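# Lift the bushing and hold it above the mat

## Task

Pick up the bushing with a gripper and keep it motionless in the air above the mat, rotated to match the reference image named manual. Only finger pads may be in contact with it. Call finished_scene while the grip is still on. Nothing may be left tipped over, and nothing may end up off the table.

## Robot and tools

Robot: two seven-joint arms, left_arm and right_arm, mounted on a single upright column behind the near edge of the table. left_arm is the robot's own left and sits on the +y side; this has nothing to do with which side it appears on in an image. Base poses: left_arm at (-0.002, +0.031, +0.423) m and right_arm at (-0.004, -0.031, +0.423) m, both with quat_wxyz (+1.000, 0, 0, -0.014). Loose objects may occasionally get a small push from outside.

Scene frame: z = 0 is the table top and +z is up. The origin is 0.07 m behind the near edge of the table, inside the column. +x points out over the table. Reported positions are in metres. They can be off by a few centimetres, more so when an arm is far out.

Gripper: the fingers extend along the gripper's +z axis and close along its y axis. end_effector_position is the point between the pads when they are shut, just under 1 cm behind the tips. As the gripper closes, the tips move about 17 mm further along +z, mostly while the pads are still more than 70 mm apart.

One row: every command uses a row of 14 numbers, each between -1 and 1. The first seven are for left_arm: dx, dy, dz, rx, ry, rz, opening. The last seven are the same for right_arm. Both arms are always included.
- dx, dy, dz, rx, ry, rz are offsets, not poses. They are measured in the arm's own Hand target axes, starting from that Hand target as it was when the action or move began.
- 1.0 equals 0.6 m for a shift, or 180 degrees for a turn. rx, ry, rz together form one rotation vector.
- opening is absolute: +1 is fully open (0.145 m) and -1 is shut. Going from fully open to shut takes about 0.5 s or more.
- Sending the same offset a second time moves the arm that distance again. Six zeros ask again for the current Hand target. A 0 in the opening slot is a real command, so repeat the present opening to leave a gripper as it is.
- At each step the commanded orientation is clipped to within 32 degrees of the measured one. Large wrist turns can swing the elbow.

execute_actions(actions, cameras): actions is a list of actions. Each action is a table of up to 15 rows, one row per 1/30 s step. If a table has fewer rows, its last row is held until step 15. Every row counts from the start pose of that action. cameras is a list of names, ["all"], or []. It defaults to every camera when actions is empty and to none otherwise. An unknown name makes the whole call invalid.

move(target, speed, blend, opening_speed, grip_force, blocking, cameras): target is one row, or a list of up to 15 rows. All rows are offsets from the same starting Hand targets, not chained. Each gripper follows a straight path, turning the shorter way. All paths finish together and are cut off after 10 s.
- speed: 0.002 to 1.1 m/s, default 0.25. Turning is capped at twice that figure in rad/s. Give one value, or one per target.
- blend: a corner-rounding distance in m for a list of targets. 0 means stop at each target.
- opening_speed: 0.2 or more per second on the -1 to 1 scale.
- grip_force: roughly 3 to 10 N per pad. It persists until changed and starts at full force.
- blocking=false: the result returns after about 0.5 s while the arms keep moving.
A changed opening on a later target is applied only after arrival, once everything is still. Paths do not avoid obstacles or the other arm. Faster motion gives more lag, more drift and harder contact. The result adds a move: line with the outcome: done (within 3 mm and 2 degrees), off_target, moving, held or fault. limits=paced means the pose was clipped; limits=held means steps were withheld.

wait(seconds): 0 to 10. Each arm keeps its last command. It returns early if a running move finishes. stop(): brakes a running move, which needs some room to slow down. zoom_image(camera, region): region is [x0, y0, x1, y1] in pixels, measured from the top-left, at most 504 by 504. It works only on a camera from the latest images. show_instructions(): shows the reference image. finished_scene(scene): ends the current scene for good; pass the scene number printed at the end of each result.

Cameras: cam_high (896x504), cam_low (896x504), cam_left_wrist (812x504), cam_right_wrist (812x504).

Result lines:
- end_effector_position and end_effector_quat_wxyz: where the gripper is, in the scene frame.
- Hand target: the last commanded pose after clipping. The next offsets start from here. The gripper often stops a little short of it. The next command asks for it again; if the gripper still falls short, add the missing distance as an offset.
- Tool commands: the current opening commands.
- grip_measured: the actual opening on the command scale. The last Joint positions value is the opening in metres. To hold something, keep commanding an opening well below grip_measured.
- Joint velocities: reads "within noise" when the arm is still.
- Joint torques: include the arm's own weight and carry offsets and noise. Values 3 and 4 wrap around at ±28 N m.
- MOTOR HOT: a motor is at 85 °C or more. At 100 °C an OVER-TEMPERATURE FAULT stops the arm for 30 to 60 s or more.

Joint ranges in rad, base to wrist, for left_arm: -1.396..2.000, -0.175..2.000, -1.571..1.571, 0..2.443 (0 is a straight elbow), -1.571..1.571, -0.785..0.785, -1.571..1.571. right_arm is the same except the first joint is -1.300..2.000.

Avoid the following:
- Dropping the bushing, or releasing it while it is moving.
- Slamming into the table or heavy objects.
- Knocking items over or off the table.
- Letting the arms, grippers or wrist cameras touch. The clearance check does not guard the grippers, and closing on the other arm's fingers counts as a press between the arms.
- Leaving a blocked arm pushing. It keeps pressing until you command its target back past the contact.
- Long holds with a stretched-out arm, which heat the motors.
- Fast closes, which squeeze harder than the set force.

Each tool is called after "Emit:" as a command line: name --argument value for each argument, lists and objects as JSON in quotes; but a table of rows of numbers goes row by row, as --pt "numbers of a row", without its own name.

Reference images:

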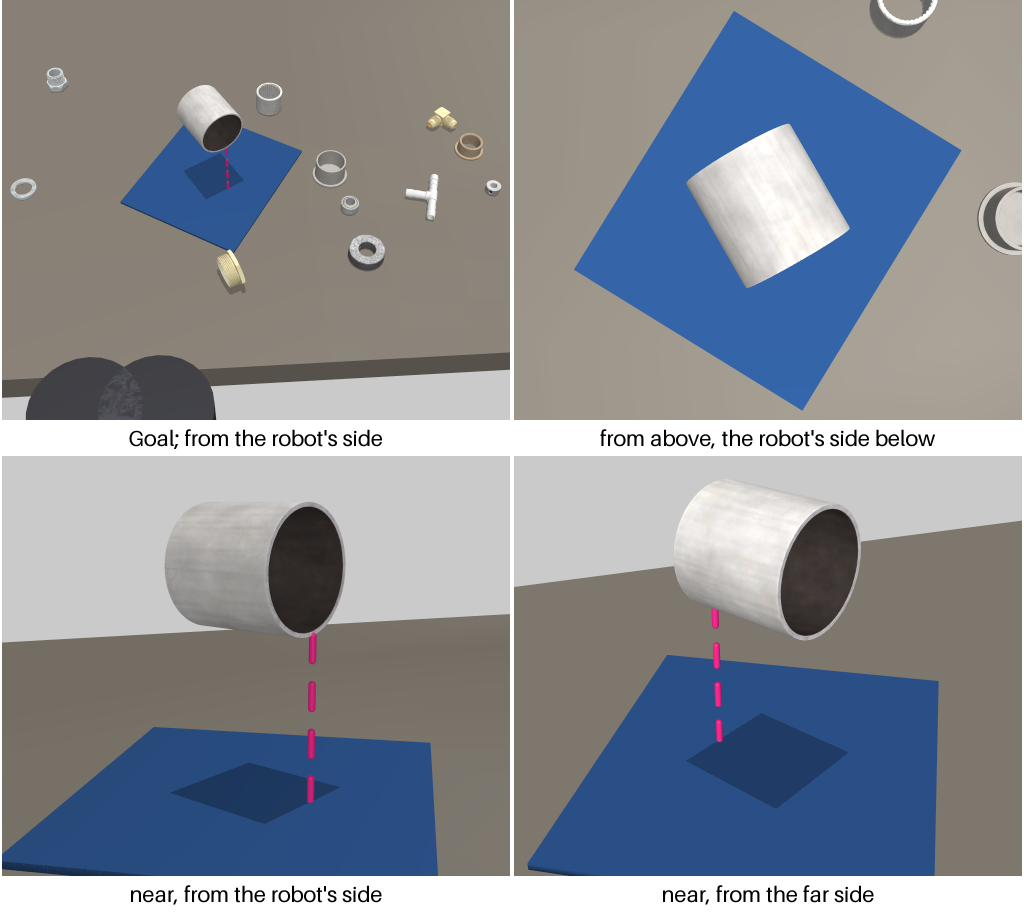

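## Session

Emit:
execute_actions --actions '[]'

Scene clock: 0.00 s.
left_arm: end_effector_position=(+0.2255, +0.3019, +0.1425) grip_measured=+1.00 end_effector_quat_wxyz=(-0.269, +0.798, +0.053, +0.537) | right_arm: end_effector_position=(+0.1463, -0.5335, +0.2656) grip_measured=+1.00 end_effector_quat_wxyz=(-0.051, +0.940, -0.072, +0.329)
Joint positions: left_arm=[-0.403 1.002 -0.586 1.864 0.683 -0.15 -1.157 0.145] | right_arm=[-0.51 1.175 1.144 0.896 0.033 0.677 1.459 0.145]
Joint velocities: within noise
Joint torques (N m): no reading
Hand target: left_arm +0.2255, +0.3019, +0.1425; -0.269, +0.798, +0.053, +0.537 | right_arm +0.1463, -0.5335, +0.2656; -0.051, +0.940, -0.072, +0.329
Tool commands: left_gripper/opening=+1.0 right_gripper/opening=+1.0

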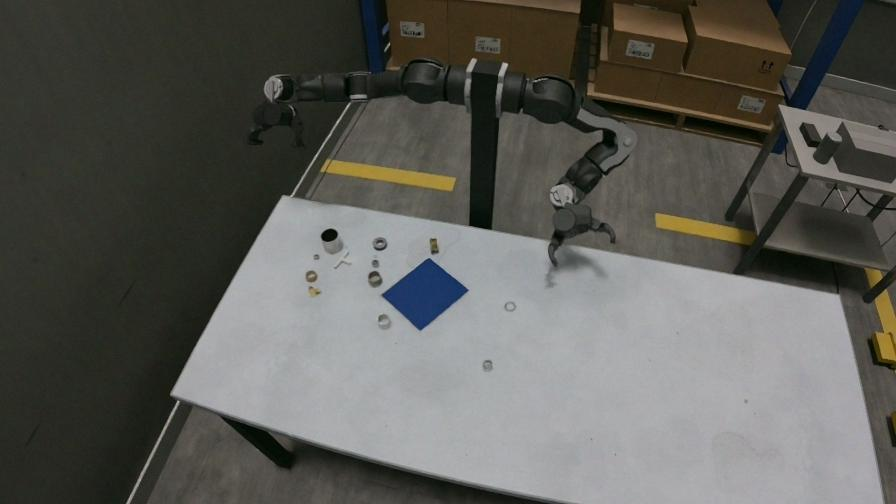

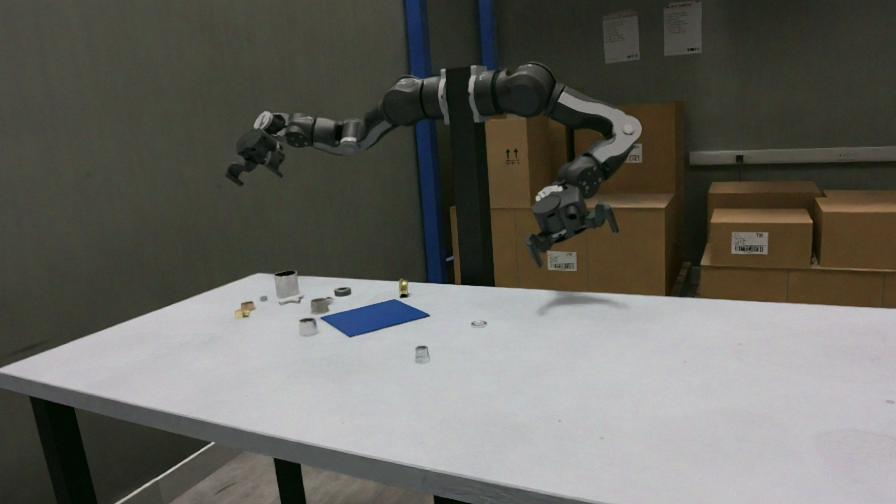

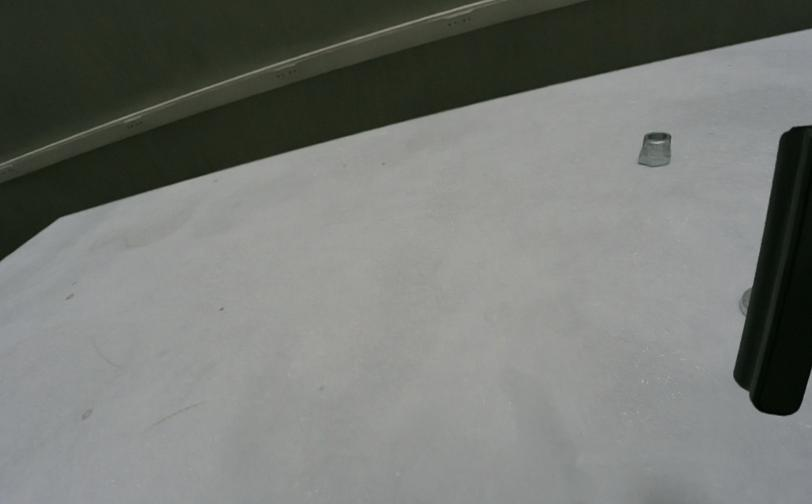

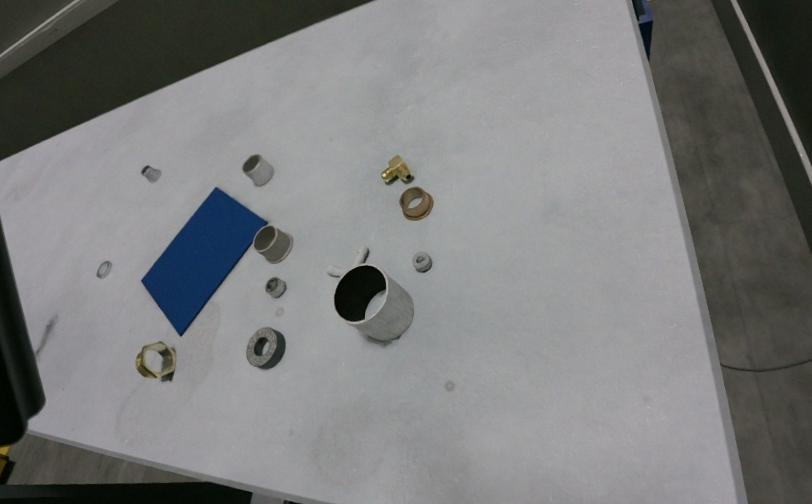

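Emit:
move --target '[0,0,0,0,0,0,1,-0.06,-0.183,-0.025,-0.033,-0.214,-0.047,1]' --cameras '["all"]'

Emit:
zoom_image --camera "cam_high" --region '[230, 80, 530, 350]'

Scene clock: 70.30 s.
left_arm: end_effector_position=(+0.2255, +0.3019, +0.1425) grip_measured=+1.00 end_effector_quat_wxyz=(-0.269, +0.798, +0.053, +0.537) | right_arm: end_effector_position=(+0.1203, -0.4203, +0.2697) grip_measured=+1.00 end_effector_quat_wxyz=(-0.052, +0.977, +0.165, +0.123)
Joint positions: left_arm=[-0.403 1.002 -0.586 1.864 0.683 -0.15 -1.157 0.145] | right_arm=[-1.298 1.113 1.464 1.598 0.114 0.79 1.57 0.145]
Joint torques (N m): left_arm=[2.12 3.63 1.73 2.73 -0.37 -0.29 -0.15] | right_arm=[-0.38 2.41 4.48 0.69 0.2 0.06 0.29]
Hand target: left_arm +0.2255, +0.3019, +0.1426; -0.269, +0.798, +0.053, +0.537 | right_arm +0.1202, -0.4200, +0.2710; +0.000, +1.000, +0.001, +0.000
Off the commanded pose: left_arm 0.000 m, 0 deg | right_arm 0.001 m, 25 deg.
joint sent to its limit (right arm) — joint 1 (shoulder pitch), lower limit; joint 6 (wrist pitch), upper limit; joint 7 (wrist yaw), upper limit. The joint targets are off in orientation, not in position.
move: off_target (right_arm)

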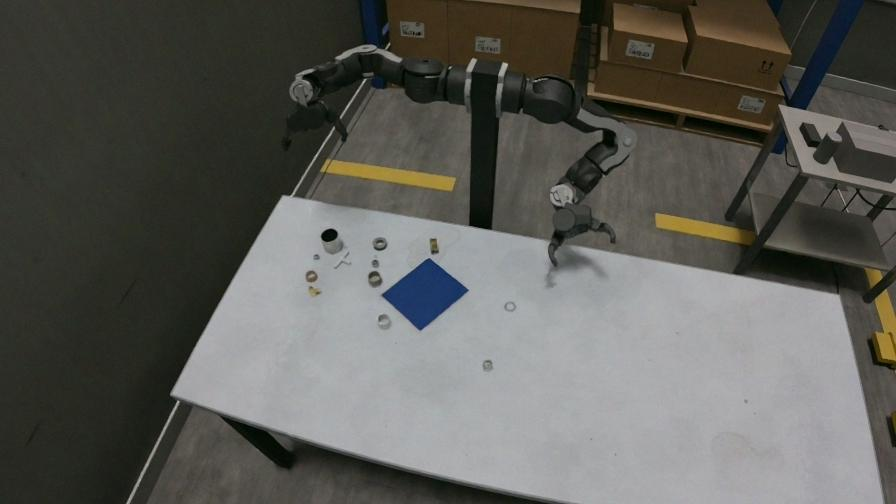

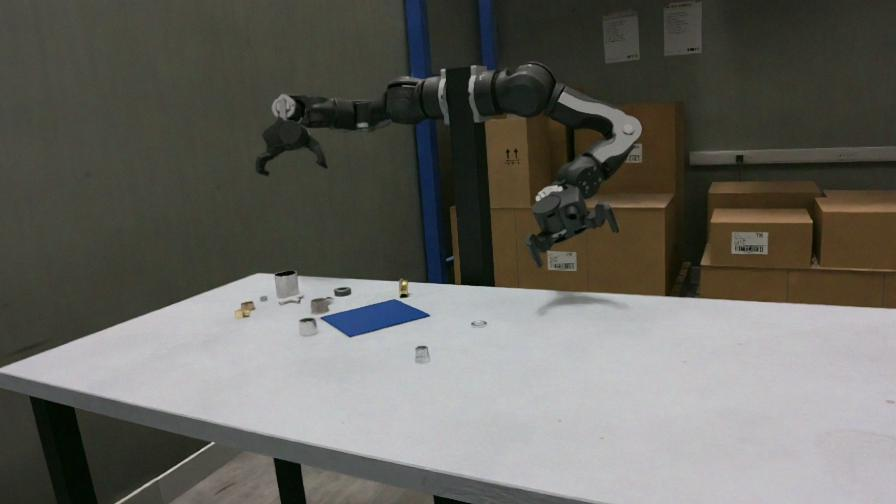

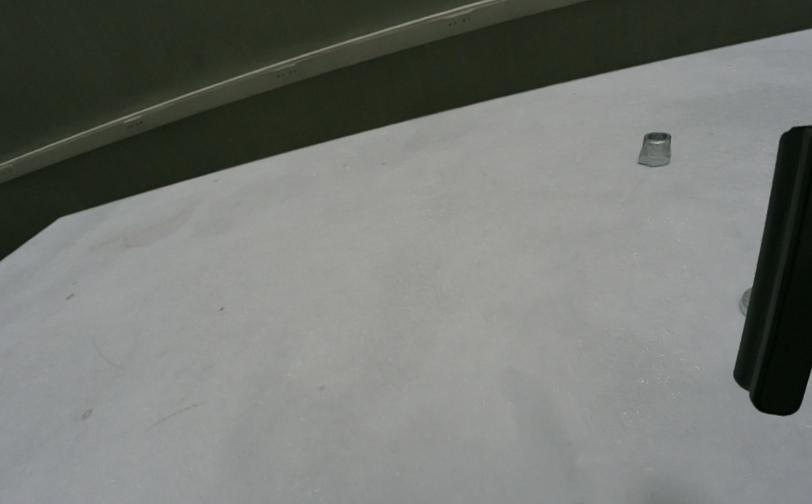

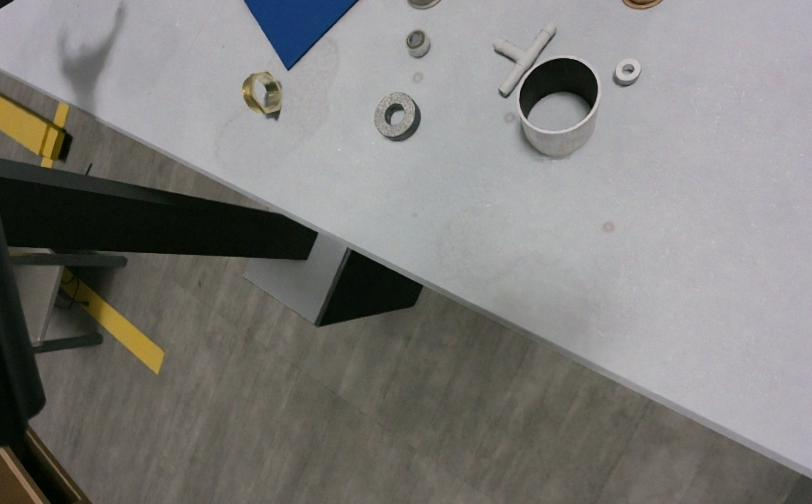

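Scaled by 1.680 from the camera's 896x504 image, which has a finer 1280x720 frame.

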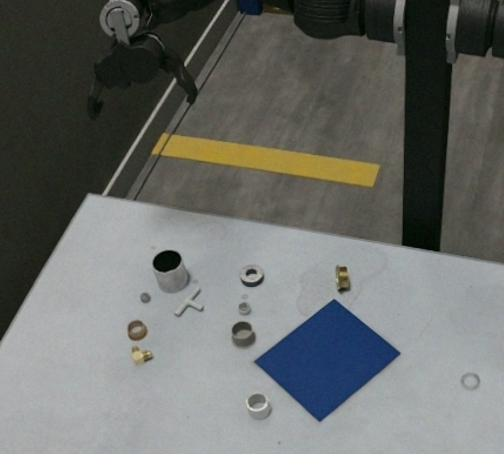

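Emit:
move --target '[0,0,0,0,0,0,1,0.091,-0.025,0.185,0.018,0.082,-0.138,1]' --cameras '["all"]'

Emit:
zoom_image --camera "cam_high" --region '[270, 120, 430, 280]'

Emit:
zoom_image --camera "cam_low" --region '[220, 180, 360, 320]'

Scene clock: 148.53 s.
left_arm: end_effector_position=(+0.2255, +0.3019, +0.1425) grip_measured=+1.00 end_effector_quat_wxyz=(-0.269, +0.798, +0.053, +0.537) | right_arm: end_effector_position=(+0.1742, -0.4040, +0.1603) grip_measured=+1.00 end_effector_quat_wxyz=(-0.032, +0.968, +0.214, +0.126)
Joint positions: left_arm=[-0.403 1.002 -0.586 1.864 0.683 -0.15 -1.157 0.145] | right_arm=[-0.652 1.179 0.535 1.473 0.222 0.705 1.093 0.145]
Joint torques (N m): left_arm=[1.99 3.57 1.69 2.74 -0.37 -0.32 -0.17] | right_arm=[1.96 5.79 3.07 1.43 0.18 -0.26 -0.11]
Hand target: left_arm +0.2255, +0.3019, +0.1426; -0.269, +0.798, +0.053, +0.537 | right_arm +0.1747, -0.4049, +0.1599; -0.028, +0.968, +0.215, +0.127
Off the commanded pose: left_arm 0.000 m, 0 deg | right_arm 0.001 m, 0 deg.
move: done

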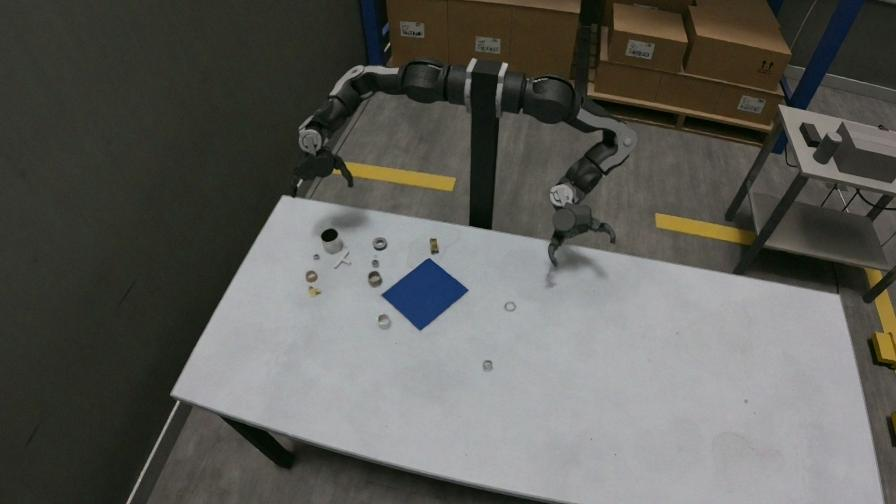

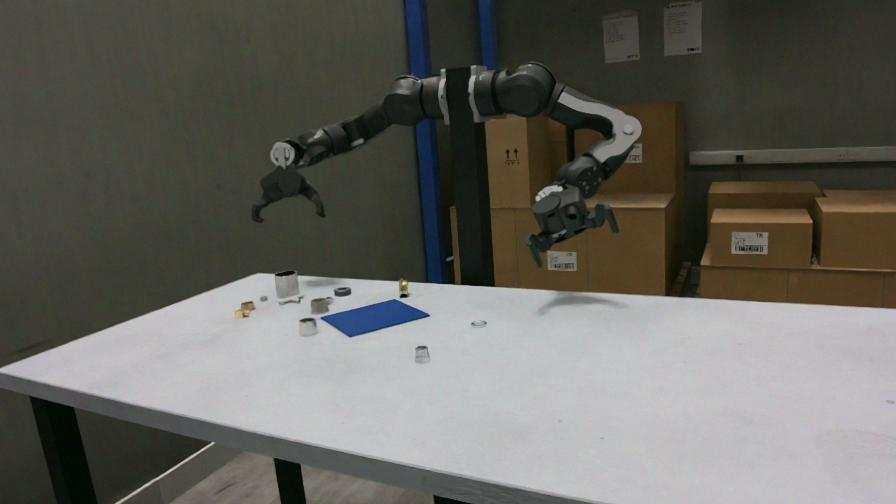

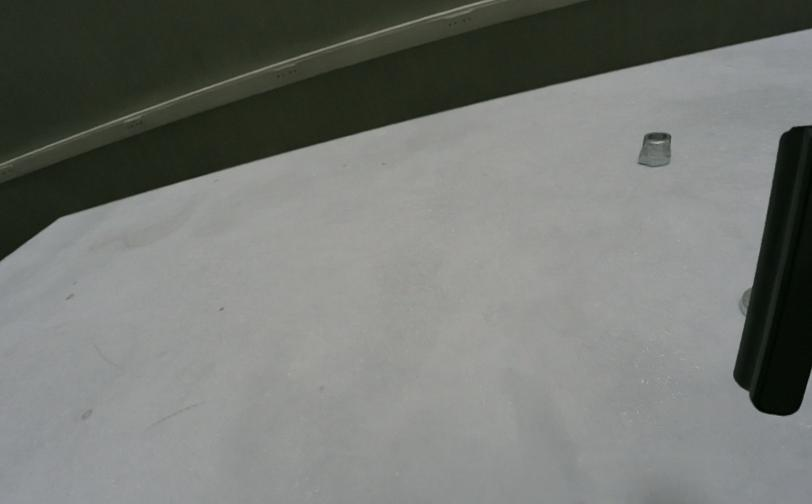

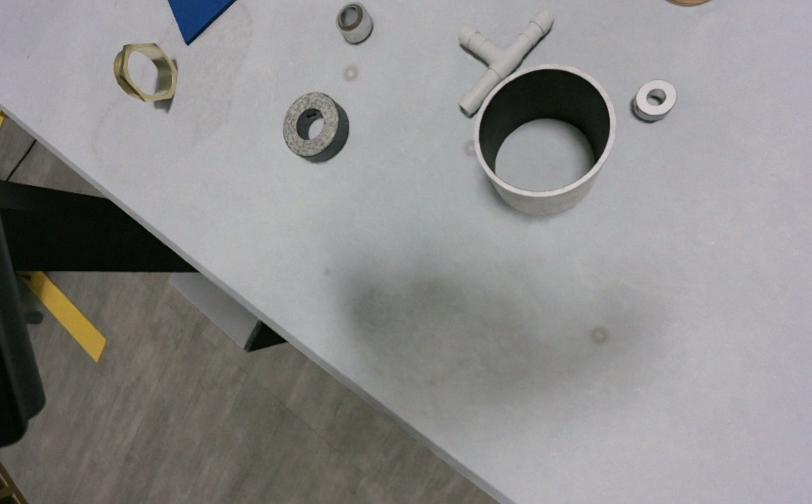

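Scaled by 3.150 from the camera's 896x504 image, which has a finer 1280x720 frame.

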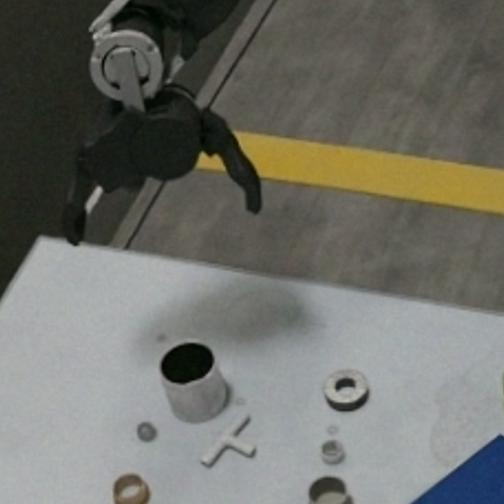

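Scaled by 3.600 from the camera's 896x504 image, which has a finer 1280x720 frame.

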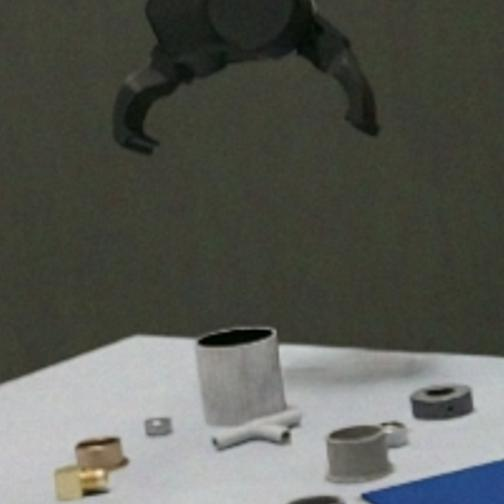

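Emit:
move --target '[0,0,0,0,0,0,1,-0.024,0,0.0886,0,0,0,1]' --cameras '["all"]'

Emit:
zoom_image --camera "cam_high" --region '[270, 140, 430, 300]'

Emit:
zoom_image --camera "cam_low" --region '[220, 180, 360, 320]'

Scene clock: 168.27 s.
left_arm: end_effector_position=(+0.2255, +0.3019, +0.1425) grip_measured=+1.00 end_effector_quat_wxyz=(-0.269, +0.798, +0.053, +0.537) | right_arm: end_effector_position=(+0.1737, -0.4042, +0.1049) grip_measured=+1.00 end_effector_quat_wxyz=(-0.031, +0.968, +0.214, +0.125)
Joint positions: left_arm=[-0.403 1.002 -0.586 1.864 0.683 -0.15 -1.157 0.145] | right_arm=[-0.408 1.08 0.233 1.316 0.168 0.591 0.992 0.145]
Joint torques (N m): left_arm=[2.02 3.6 1.77 2.7 -0.37 -0.29 -0.12] | right_arm=[1.96 6.61 3.17 1.77 0.17 -0.3 -0.13]
Hand target: left_arm +0.2255, +0.3019, +0.1426; -0.269, +0.798, +0.053, +0.537 | right_arm +0.1746, -0.4051, +0.1048; -0.028, +0.968, +0.215, +0.127
Off the commanded pose: left_arm 0.000 m, 0 deg | right_arm 0.001 m, 0 deg.
move: done

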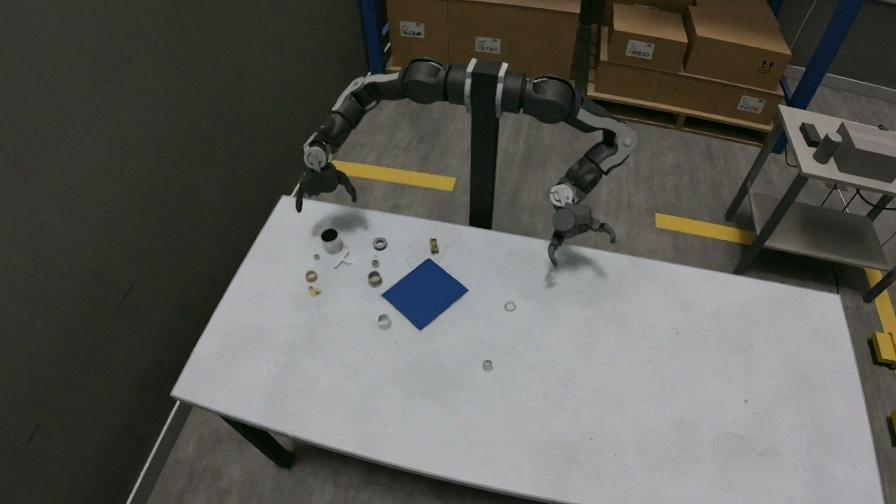

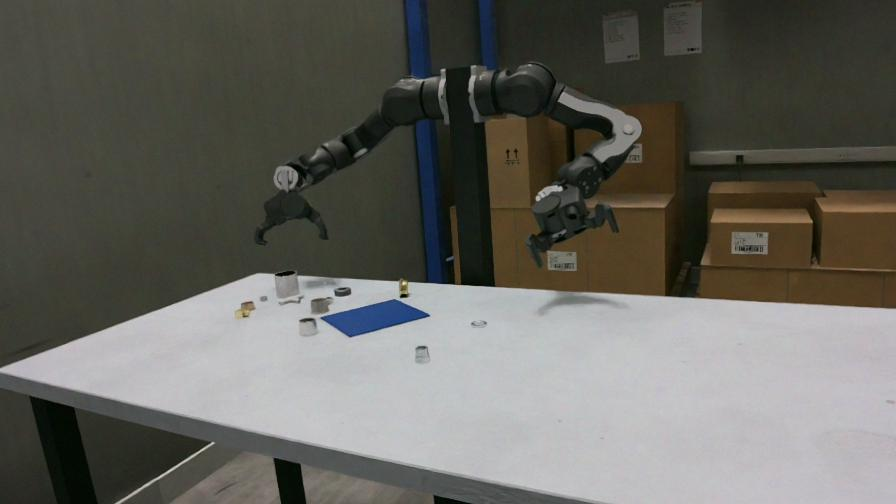

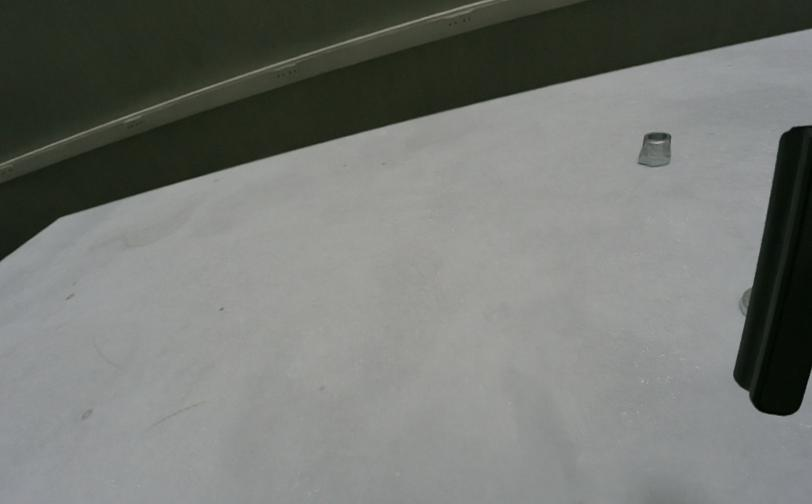

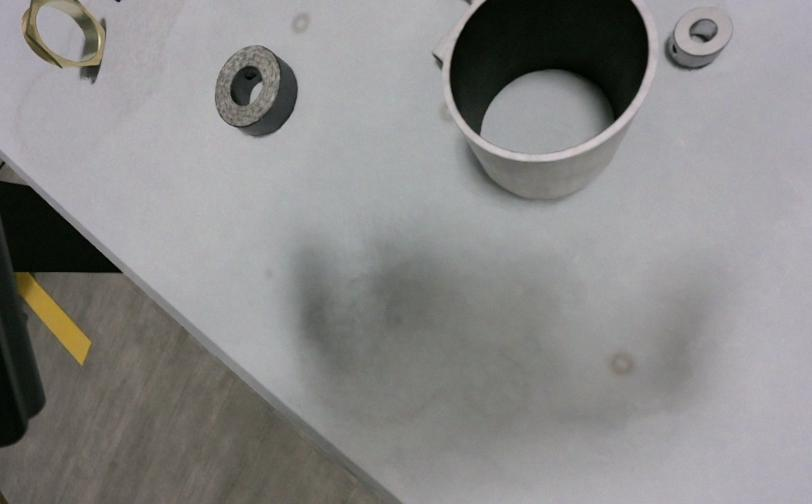

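Scaled by 3.150 from the camera's 896x504 image, which has a finer 1280x720 frame.

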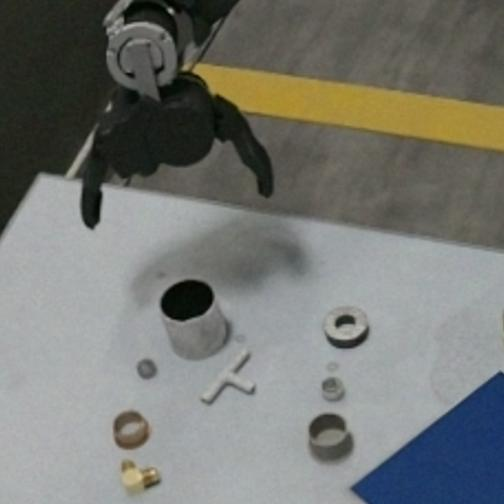

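Scaled by 3.600 from the camera's 896x504 image, which has a finer 1280x720 frame.

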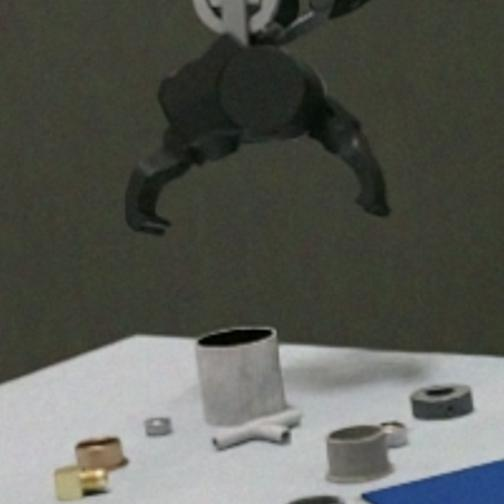

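Emit:
move --target '[0,0,0,0,0,0,1,0.055,0.0235,0.049,0,0,0,1]' --cameras '["cam_high","cam_right_wrist","cam_low"]'

Emit:
zoom_image --camera "cam_high" --region '[270, 140, 430, 300]'

Emit:
zoom_image --camera "cam_low" --region '[220, 180, 360, 320]'

Scene clock: 199.30 s.
left_arm: end_effector_position=(+0.2255, +0.3019, +0.1425) grip_measured=+1.00 end_effector_quat_wxyz=(-0.269, +0.798, +0.053, +0.537) | right_arm: end_effector_position=(+0.2162, -0.4016, +0.0856) grip_measured=+1.00 end_effector_quat_wxyz=(-0.028, +0.968, +0.212, +0.127)
Joint positions: left_arm=[-0.403 1.002 -0.586 1.864 0.683 -0.15 -1.157 0.145] | right_arm=[0.007 1.02 -0.095 1.109 0.088 0.585 0.99 0.145]
Joint torques (N m): left_arm=[2.07 3.65 1.72 2.71 -0.36 -0.31 -0.17] | right_arm=[3.42 6.9 2.36 1.74 0.16 -0.24 0.09]
Hand target: left_arm +0.2255, +0.3019, +0.1426; -0.269, +0.798, +0.053, +0.537 | right_arm +0.2164, -0.4011, +0.0850; -0.028, +0.968, +0.215, +0.127
Off the commanded pose: left_arm 0.000 m, 0 deg | right_arm 0.001 m, 0 deg.
move: done
Images, in order (width x height): cam_high 896x504, cam_low 896x504, cam_right_wrist 812x504.

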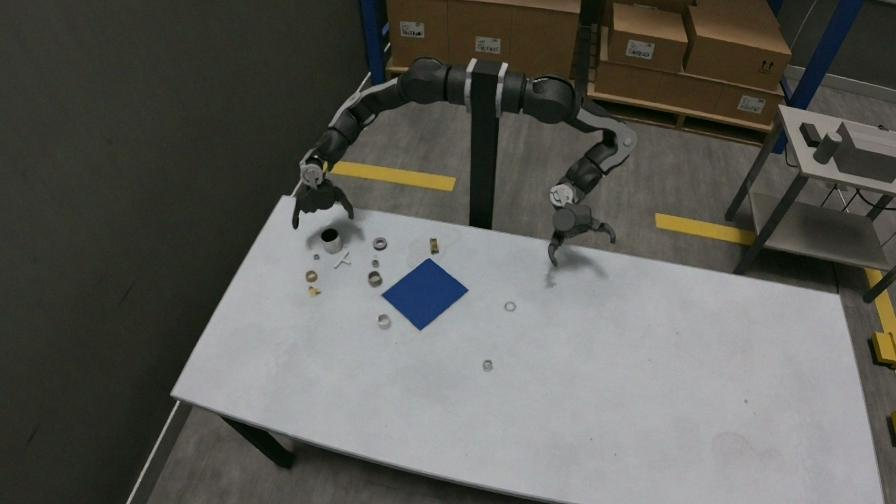

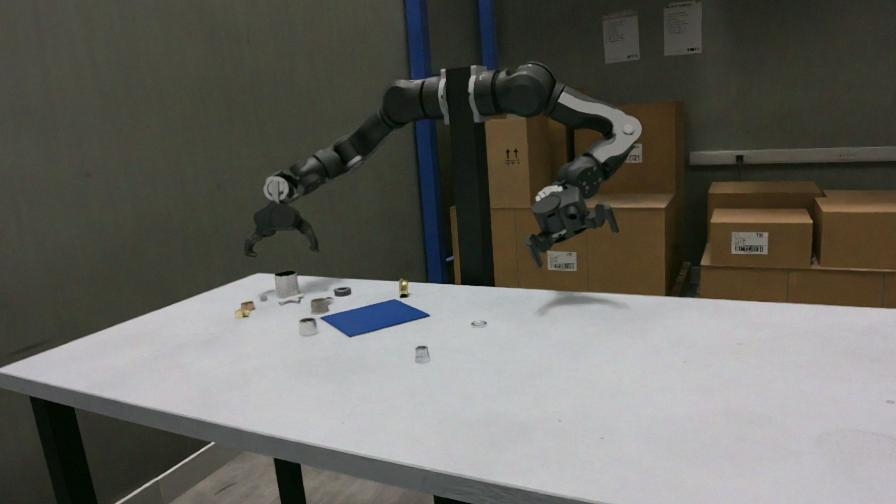

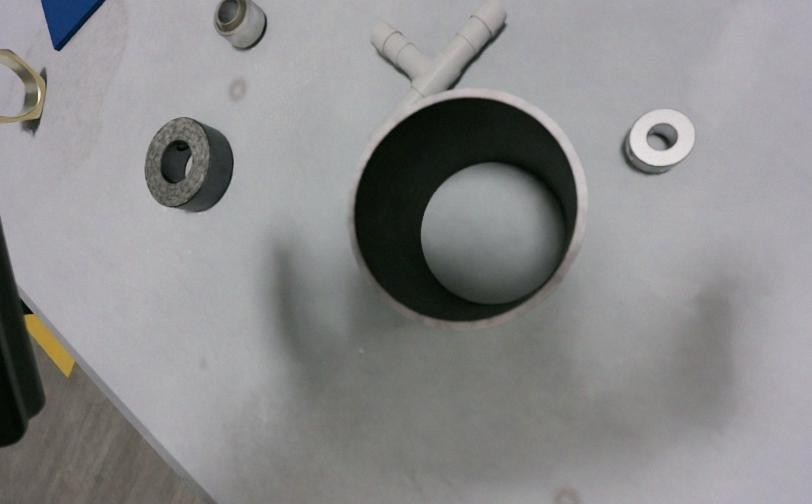

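Scaled by 3.150 from the camera's 896x504 image, which has a finer 1280x720 frame.

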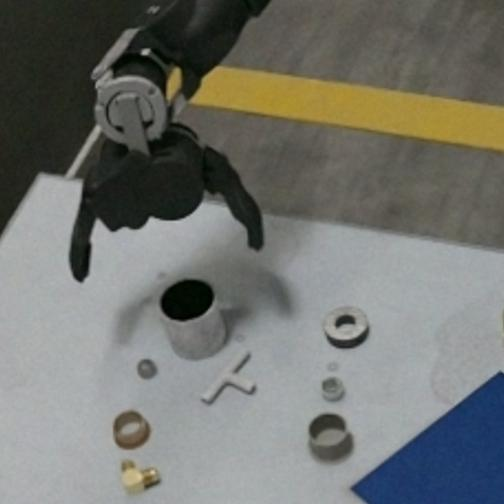

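Scaled by 3.600 from the camera's 896x504 image, which has a finer 1280x720 frame.

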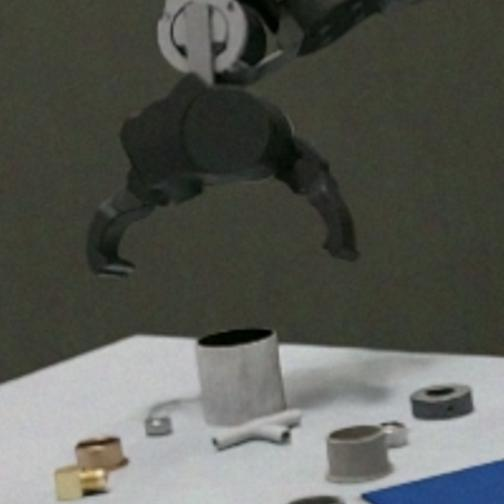

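Emit:
move --target '[0,0,0,0,0,0,1,-0.0315,-0.0115,0.081,0,0,0,1]' --speed 0.15 --cameras '["cam_right_wrist","cam_high"]'

Emit:
zoom_image --camera "cam_high" --region '[280, 190, 380, 290]'

Scene clock: 214.47 s.
left_arm: end_effector_position=(+0.2255, +0.3019, +0.1425) grip_measured=+1.00 end_effector_quat_wxyz=(-0.269, +0.798, +0.053, +0.537) | right_arm: end_effector_position=(+0.2072, -0.3949, +0.0323) grip_measured=+1.00 end_effector_quat_wxyz=(-0.034, +0.968, +0.214, +0.125)
Joint positions: left_arm=[-0.403 1.002 -0.586 1.864 0.683 -0.15 -1.157 0.145] | right_arm=[0.076 0.879 -0.159 0.904 0.015 0.433 0.922 0.145]
Joint torques (N m): left_arm=[1.91 3.73 1.65 2.76 -0.38 -0.31 -0.13] | right_arm=[3.34 7.13 2.7 2.1 0.17 -0.27 -0.14]
Hand target: left_arm +0.2255, +0.3019, +0.1426; -0.269, +0.798, +0.053, +0.537 | right_arm +0.2083, -0.3973, +0.0332; -0.028, +0.968, +0.215, +0.127
Off the commanded pose: left_arm 0.000 m, 0 deg | right_arm 0.003 m, 1 deg.
move: done
Images, in order (width x height): cam_high 896x504, cam_right_wrist 812x504.

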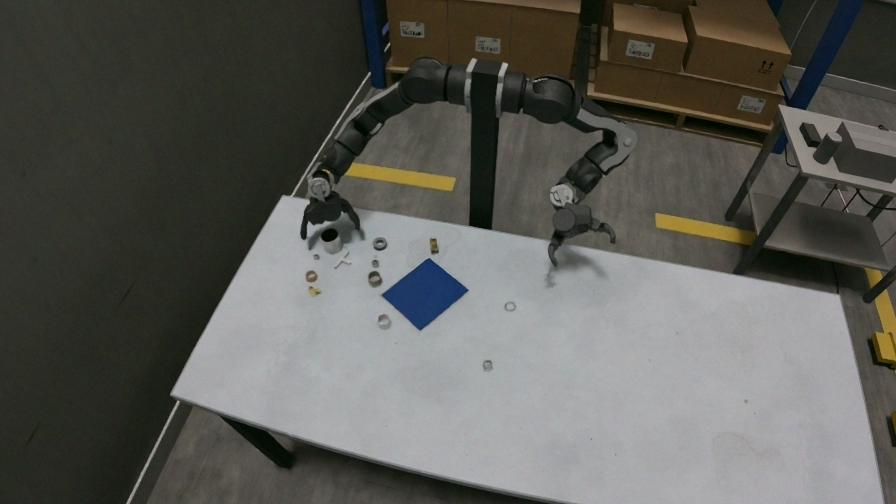

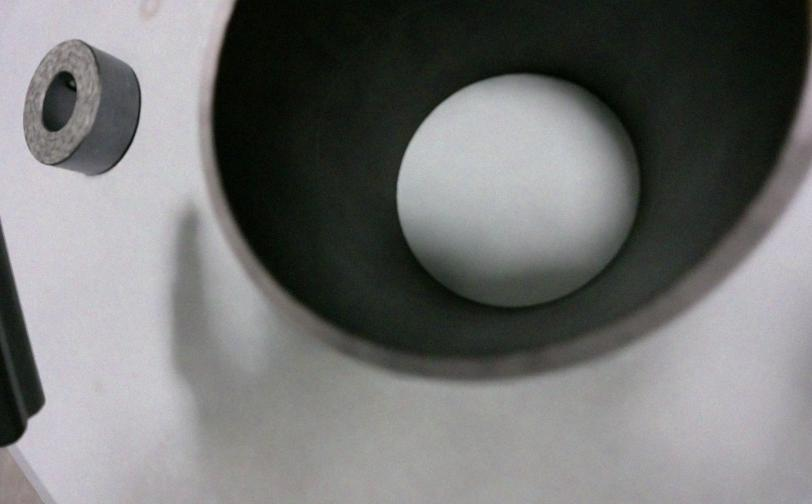

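Scaled by 5.040 from the camera's 896x504 image, which has a finer 1280x720 frame.

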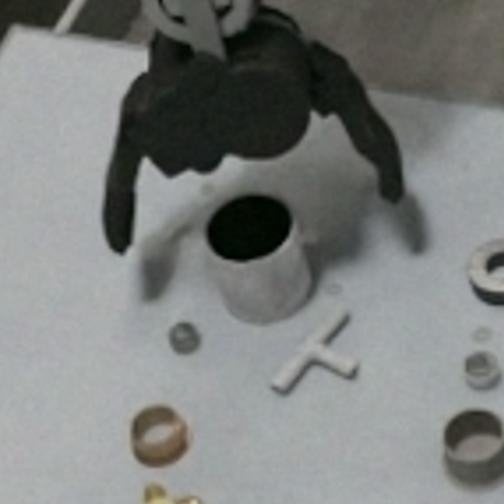

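Emit:
move --pt "0 0 0 0 0 0 1 0.011 0 0.003 0 0 0 1" --pt "0 0 0 0 0 0 1 0.011 0 0.003 0 0 0 -0.8" --opening_speed 1.0 --cameras '["cam_right_wrist","cam_high"]'

Emit:
zoom_image --camera "cam_high" --region '[280, 190, 380, 290]'

Scene clock: 229.57 s.
left_arm: end_effector_position=(+0.2255, +0.3019, +0.1425) grip_measured=+1.00 end_effector_quat_wxyz=(-0.269, +0.798, +0.053, +0.537) | right_arm: end_effector_position=(+0.2143, -0.3945, +0.0337) grip_measured=-0.29 end_effector_quat_wxyz=(-0.029, +0.967, +0.216, +0.128)
Joint positions: left_arm=[-0.403 1.002 -0.586 1.864 0.683 -0.15 -1.157 0.145] | right_arm=[0.106 0.869 -0.166 0.894 -0.004 0.437 0.922 0.054]
Joint torques (N m): left_arm=[2.1 3.55 1.74 2.76 -0.34 -0.31 -0.13] | right_arm=[3.73 6.18 2.26 1.95 0.26 -0.06 0.02]
Hand target: left_arm +0.2255, +0.3019, +0.1426; -0.269, +0.798, +0.053, +0.537 | right_arm +0.2145, -0.3945, +0.0332; -0.028, +0.968, +0.215, +0.127
Off the commanded pose: left_arm 0.000 m, 0 deg | right_arm 0.001 m, 0 deg.
move: done
Images, in order (width x height): cam_high 896x504, cam_right_wrist 812x504.

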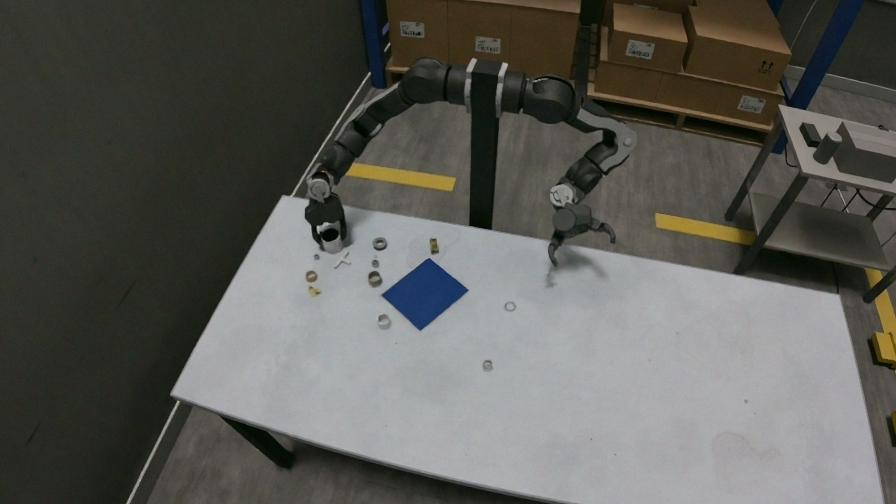

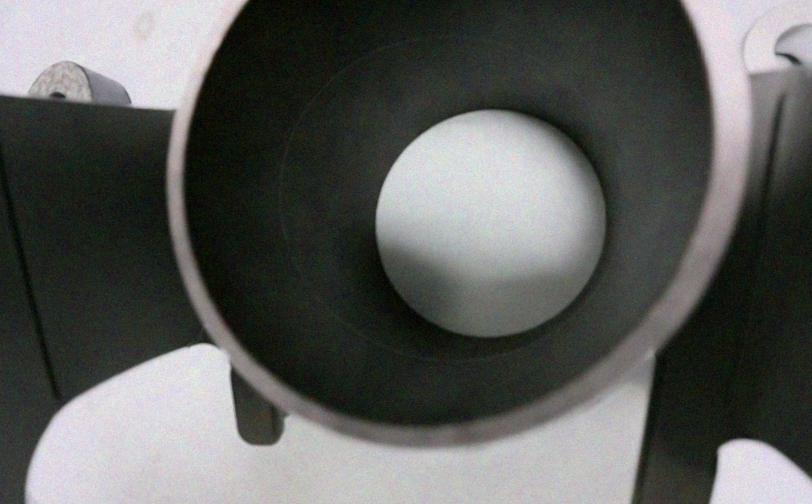

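Scaled by 5.040 from the camera's 896x504 image, which has a finer 1280x720 frame.

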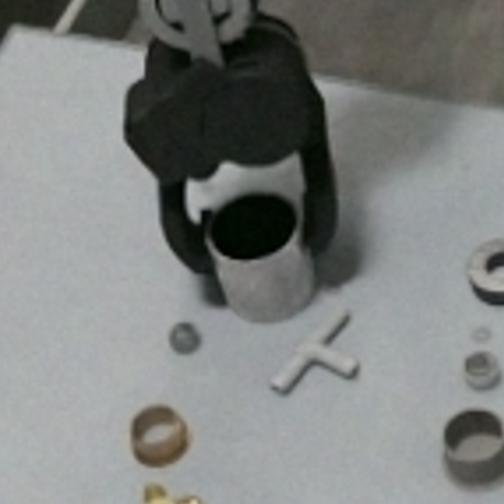

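Emit:
move --pt "0 0 0 0 0 0 1 0.056 0 -0.209 0 0 0 -0.8" --pt "0 0 0 0 0 0 1 0.441 -0.3925 -0.256 0.0267 0.5 -0.0152 -0.8" --blend '[0.03,0]' --speed 0.25 --cameras '["cam_high","cam_low"]'

Emit:
zoom_image --camera "cam_high" --region '[330, 130, 530, 330]'

Emit:
zoom_image --camera "cam_low" --region '[280, 150, 480, 350]'

Scene clock: 276.87 s.
left_arm: end_effector_position=(+0.2255, +0.3019, +0.1425) grip_measured=+1.00 end_effector_quat_wxyz=(-0.269, +0.798, +0.053, +0.537) | right_arm: end_effector_position=(+0.3092, -0.0881, +0.2467) grip_measured=-0.29 end_effector_quat_wxyz=(-0.208, +0.593, +0.161, +0.761)
Joint positions: left_arm=[-0.403 1.002 -0.586 1.864 0.683 -0.15 -1.157 0.145] | right_arm=[-0.143 -0.163 0.191 1.742 0.045 -0.176 0.79 0.054]
Joint torques (N m): left_arm=[1.99 3.6 1.74 2.7 -0.36 -0.29 -0.15] | right_arm=[3.97 -0.17 0.16 4.21 0.67 -0.71 -0.22]
Hand target: left_arm +0.2255, +0.3019, +0.1426; -0.269, +0.798, +0.053, +0.537 | right_arm +0.3103, -0.0896, +0.2498; -0.206, +0.588, +0.158, +0.766
Off the commanded pose: left_arm 0.000 m, 0 deg | right_arm 0.004 m, 1 deg.
joint read past its limit (right arm) — joint 2 (shoulder roll), lower limit.
joint sent to its limit (right arm) — joint 2 (shoulder roll), lower limit. The joint targets still meet the commanded pose.
move: off_target (right_arm)
Images, in order (width x height): cam_high 896x504, cam_low 896x504.

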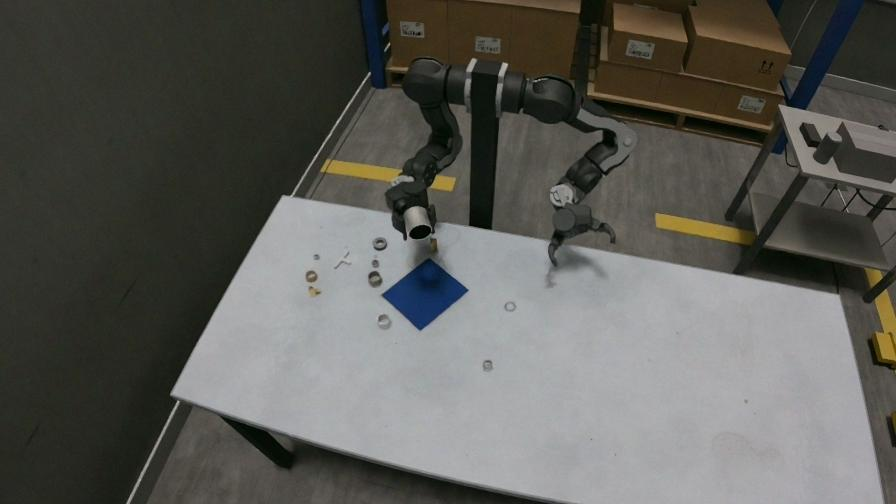

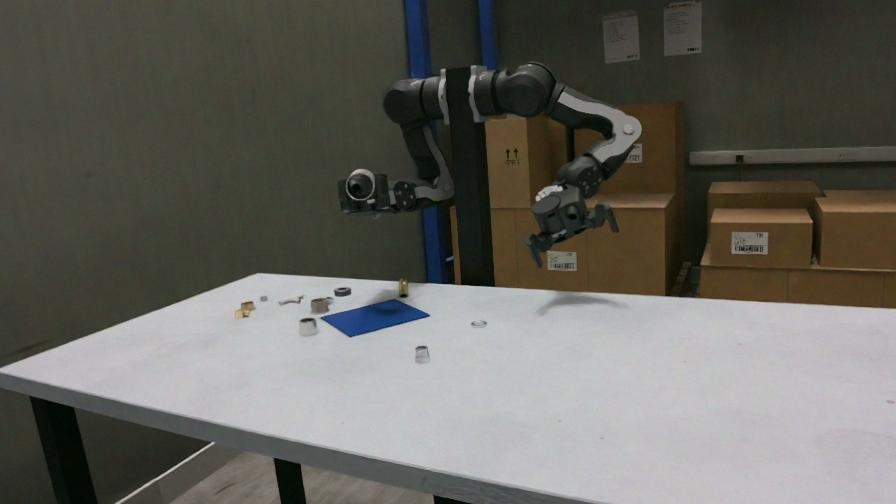

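Scaled by 2.520 from the camera's 896x504 image, which has a finer 1280x720 frame.

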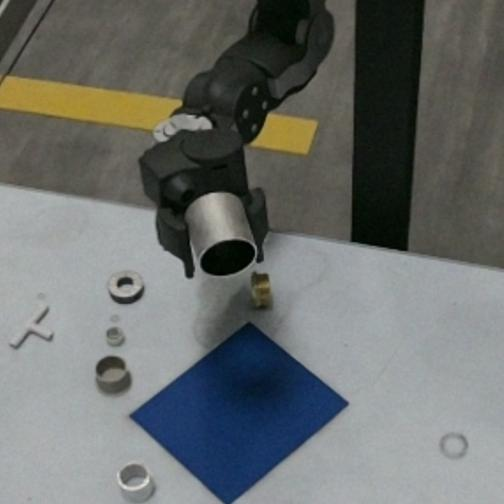

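Scaled by 2.520 from the camera's 896x504 image, which has a finer 1280x720 frame.

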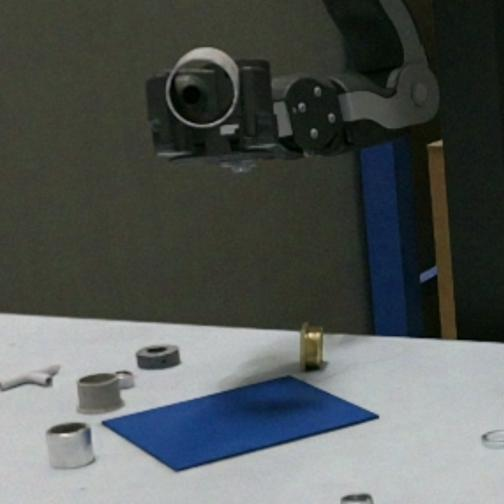

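Emit:
finished_scene --scene 1

The scene is finished: the task was done.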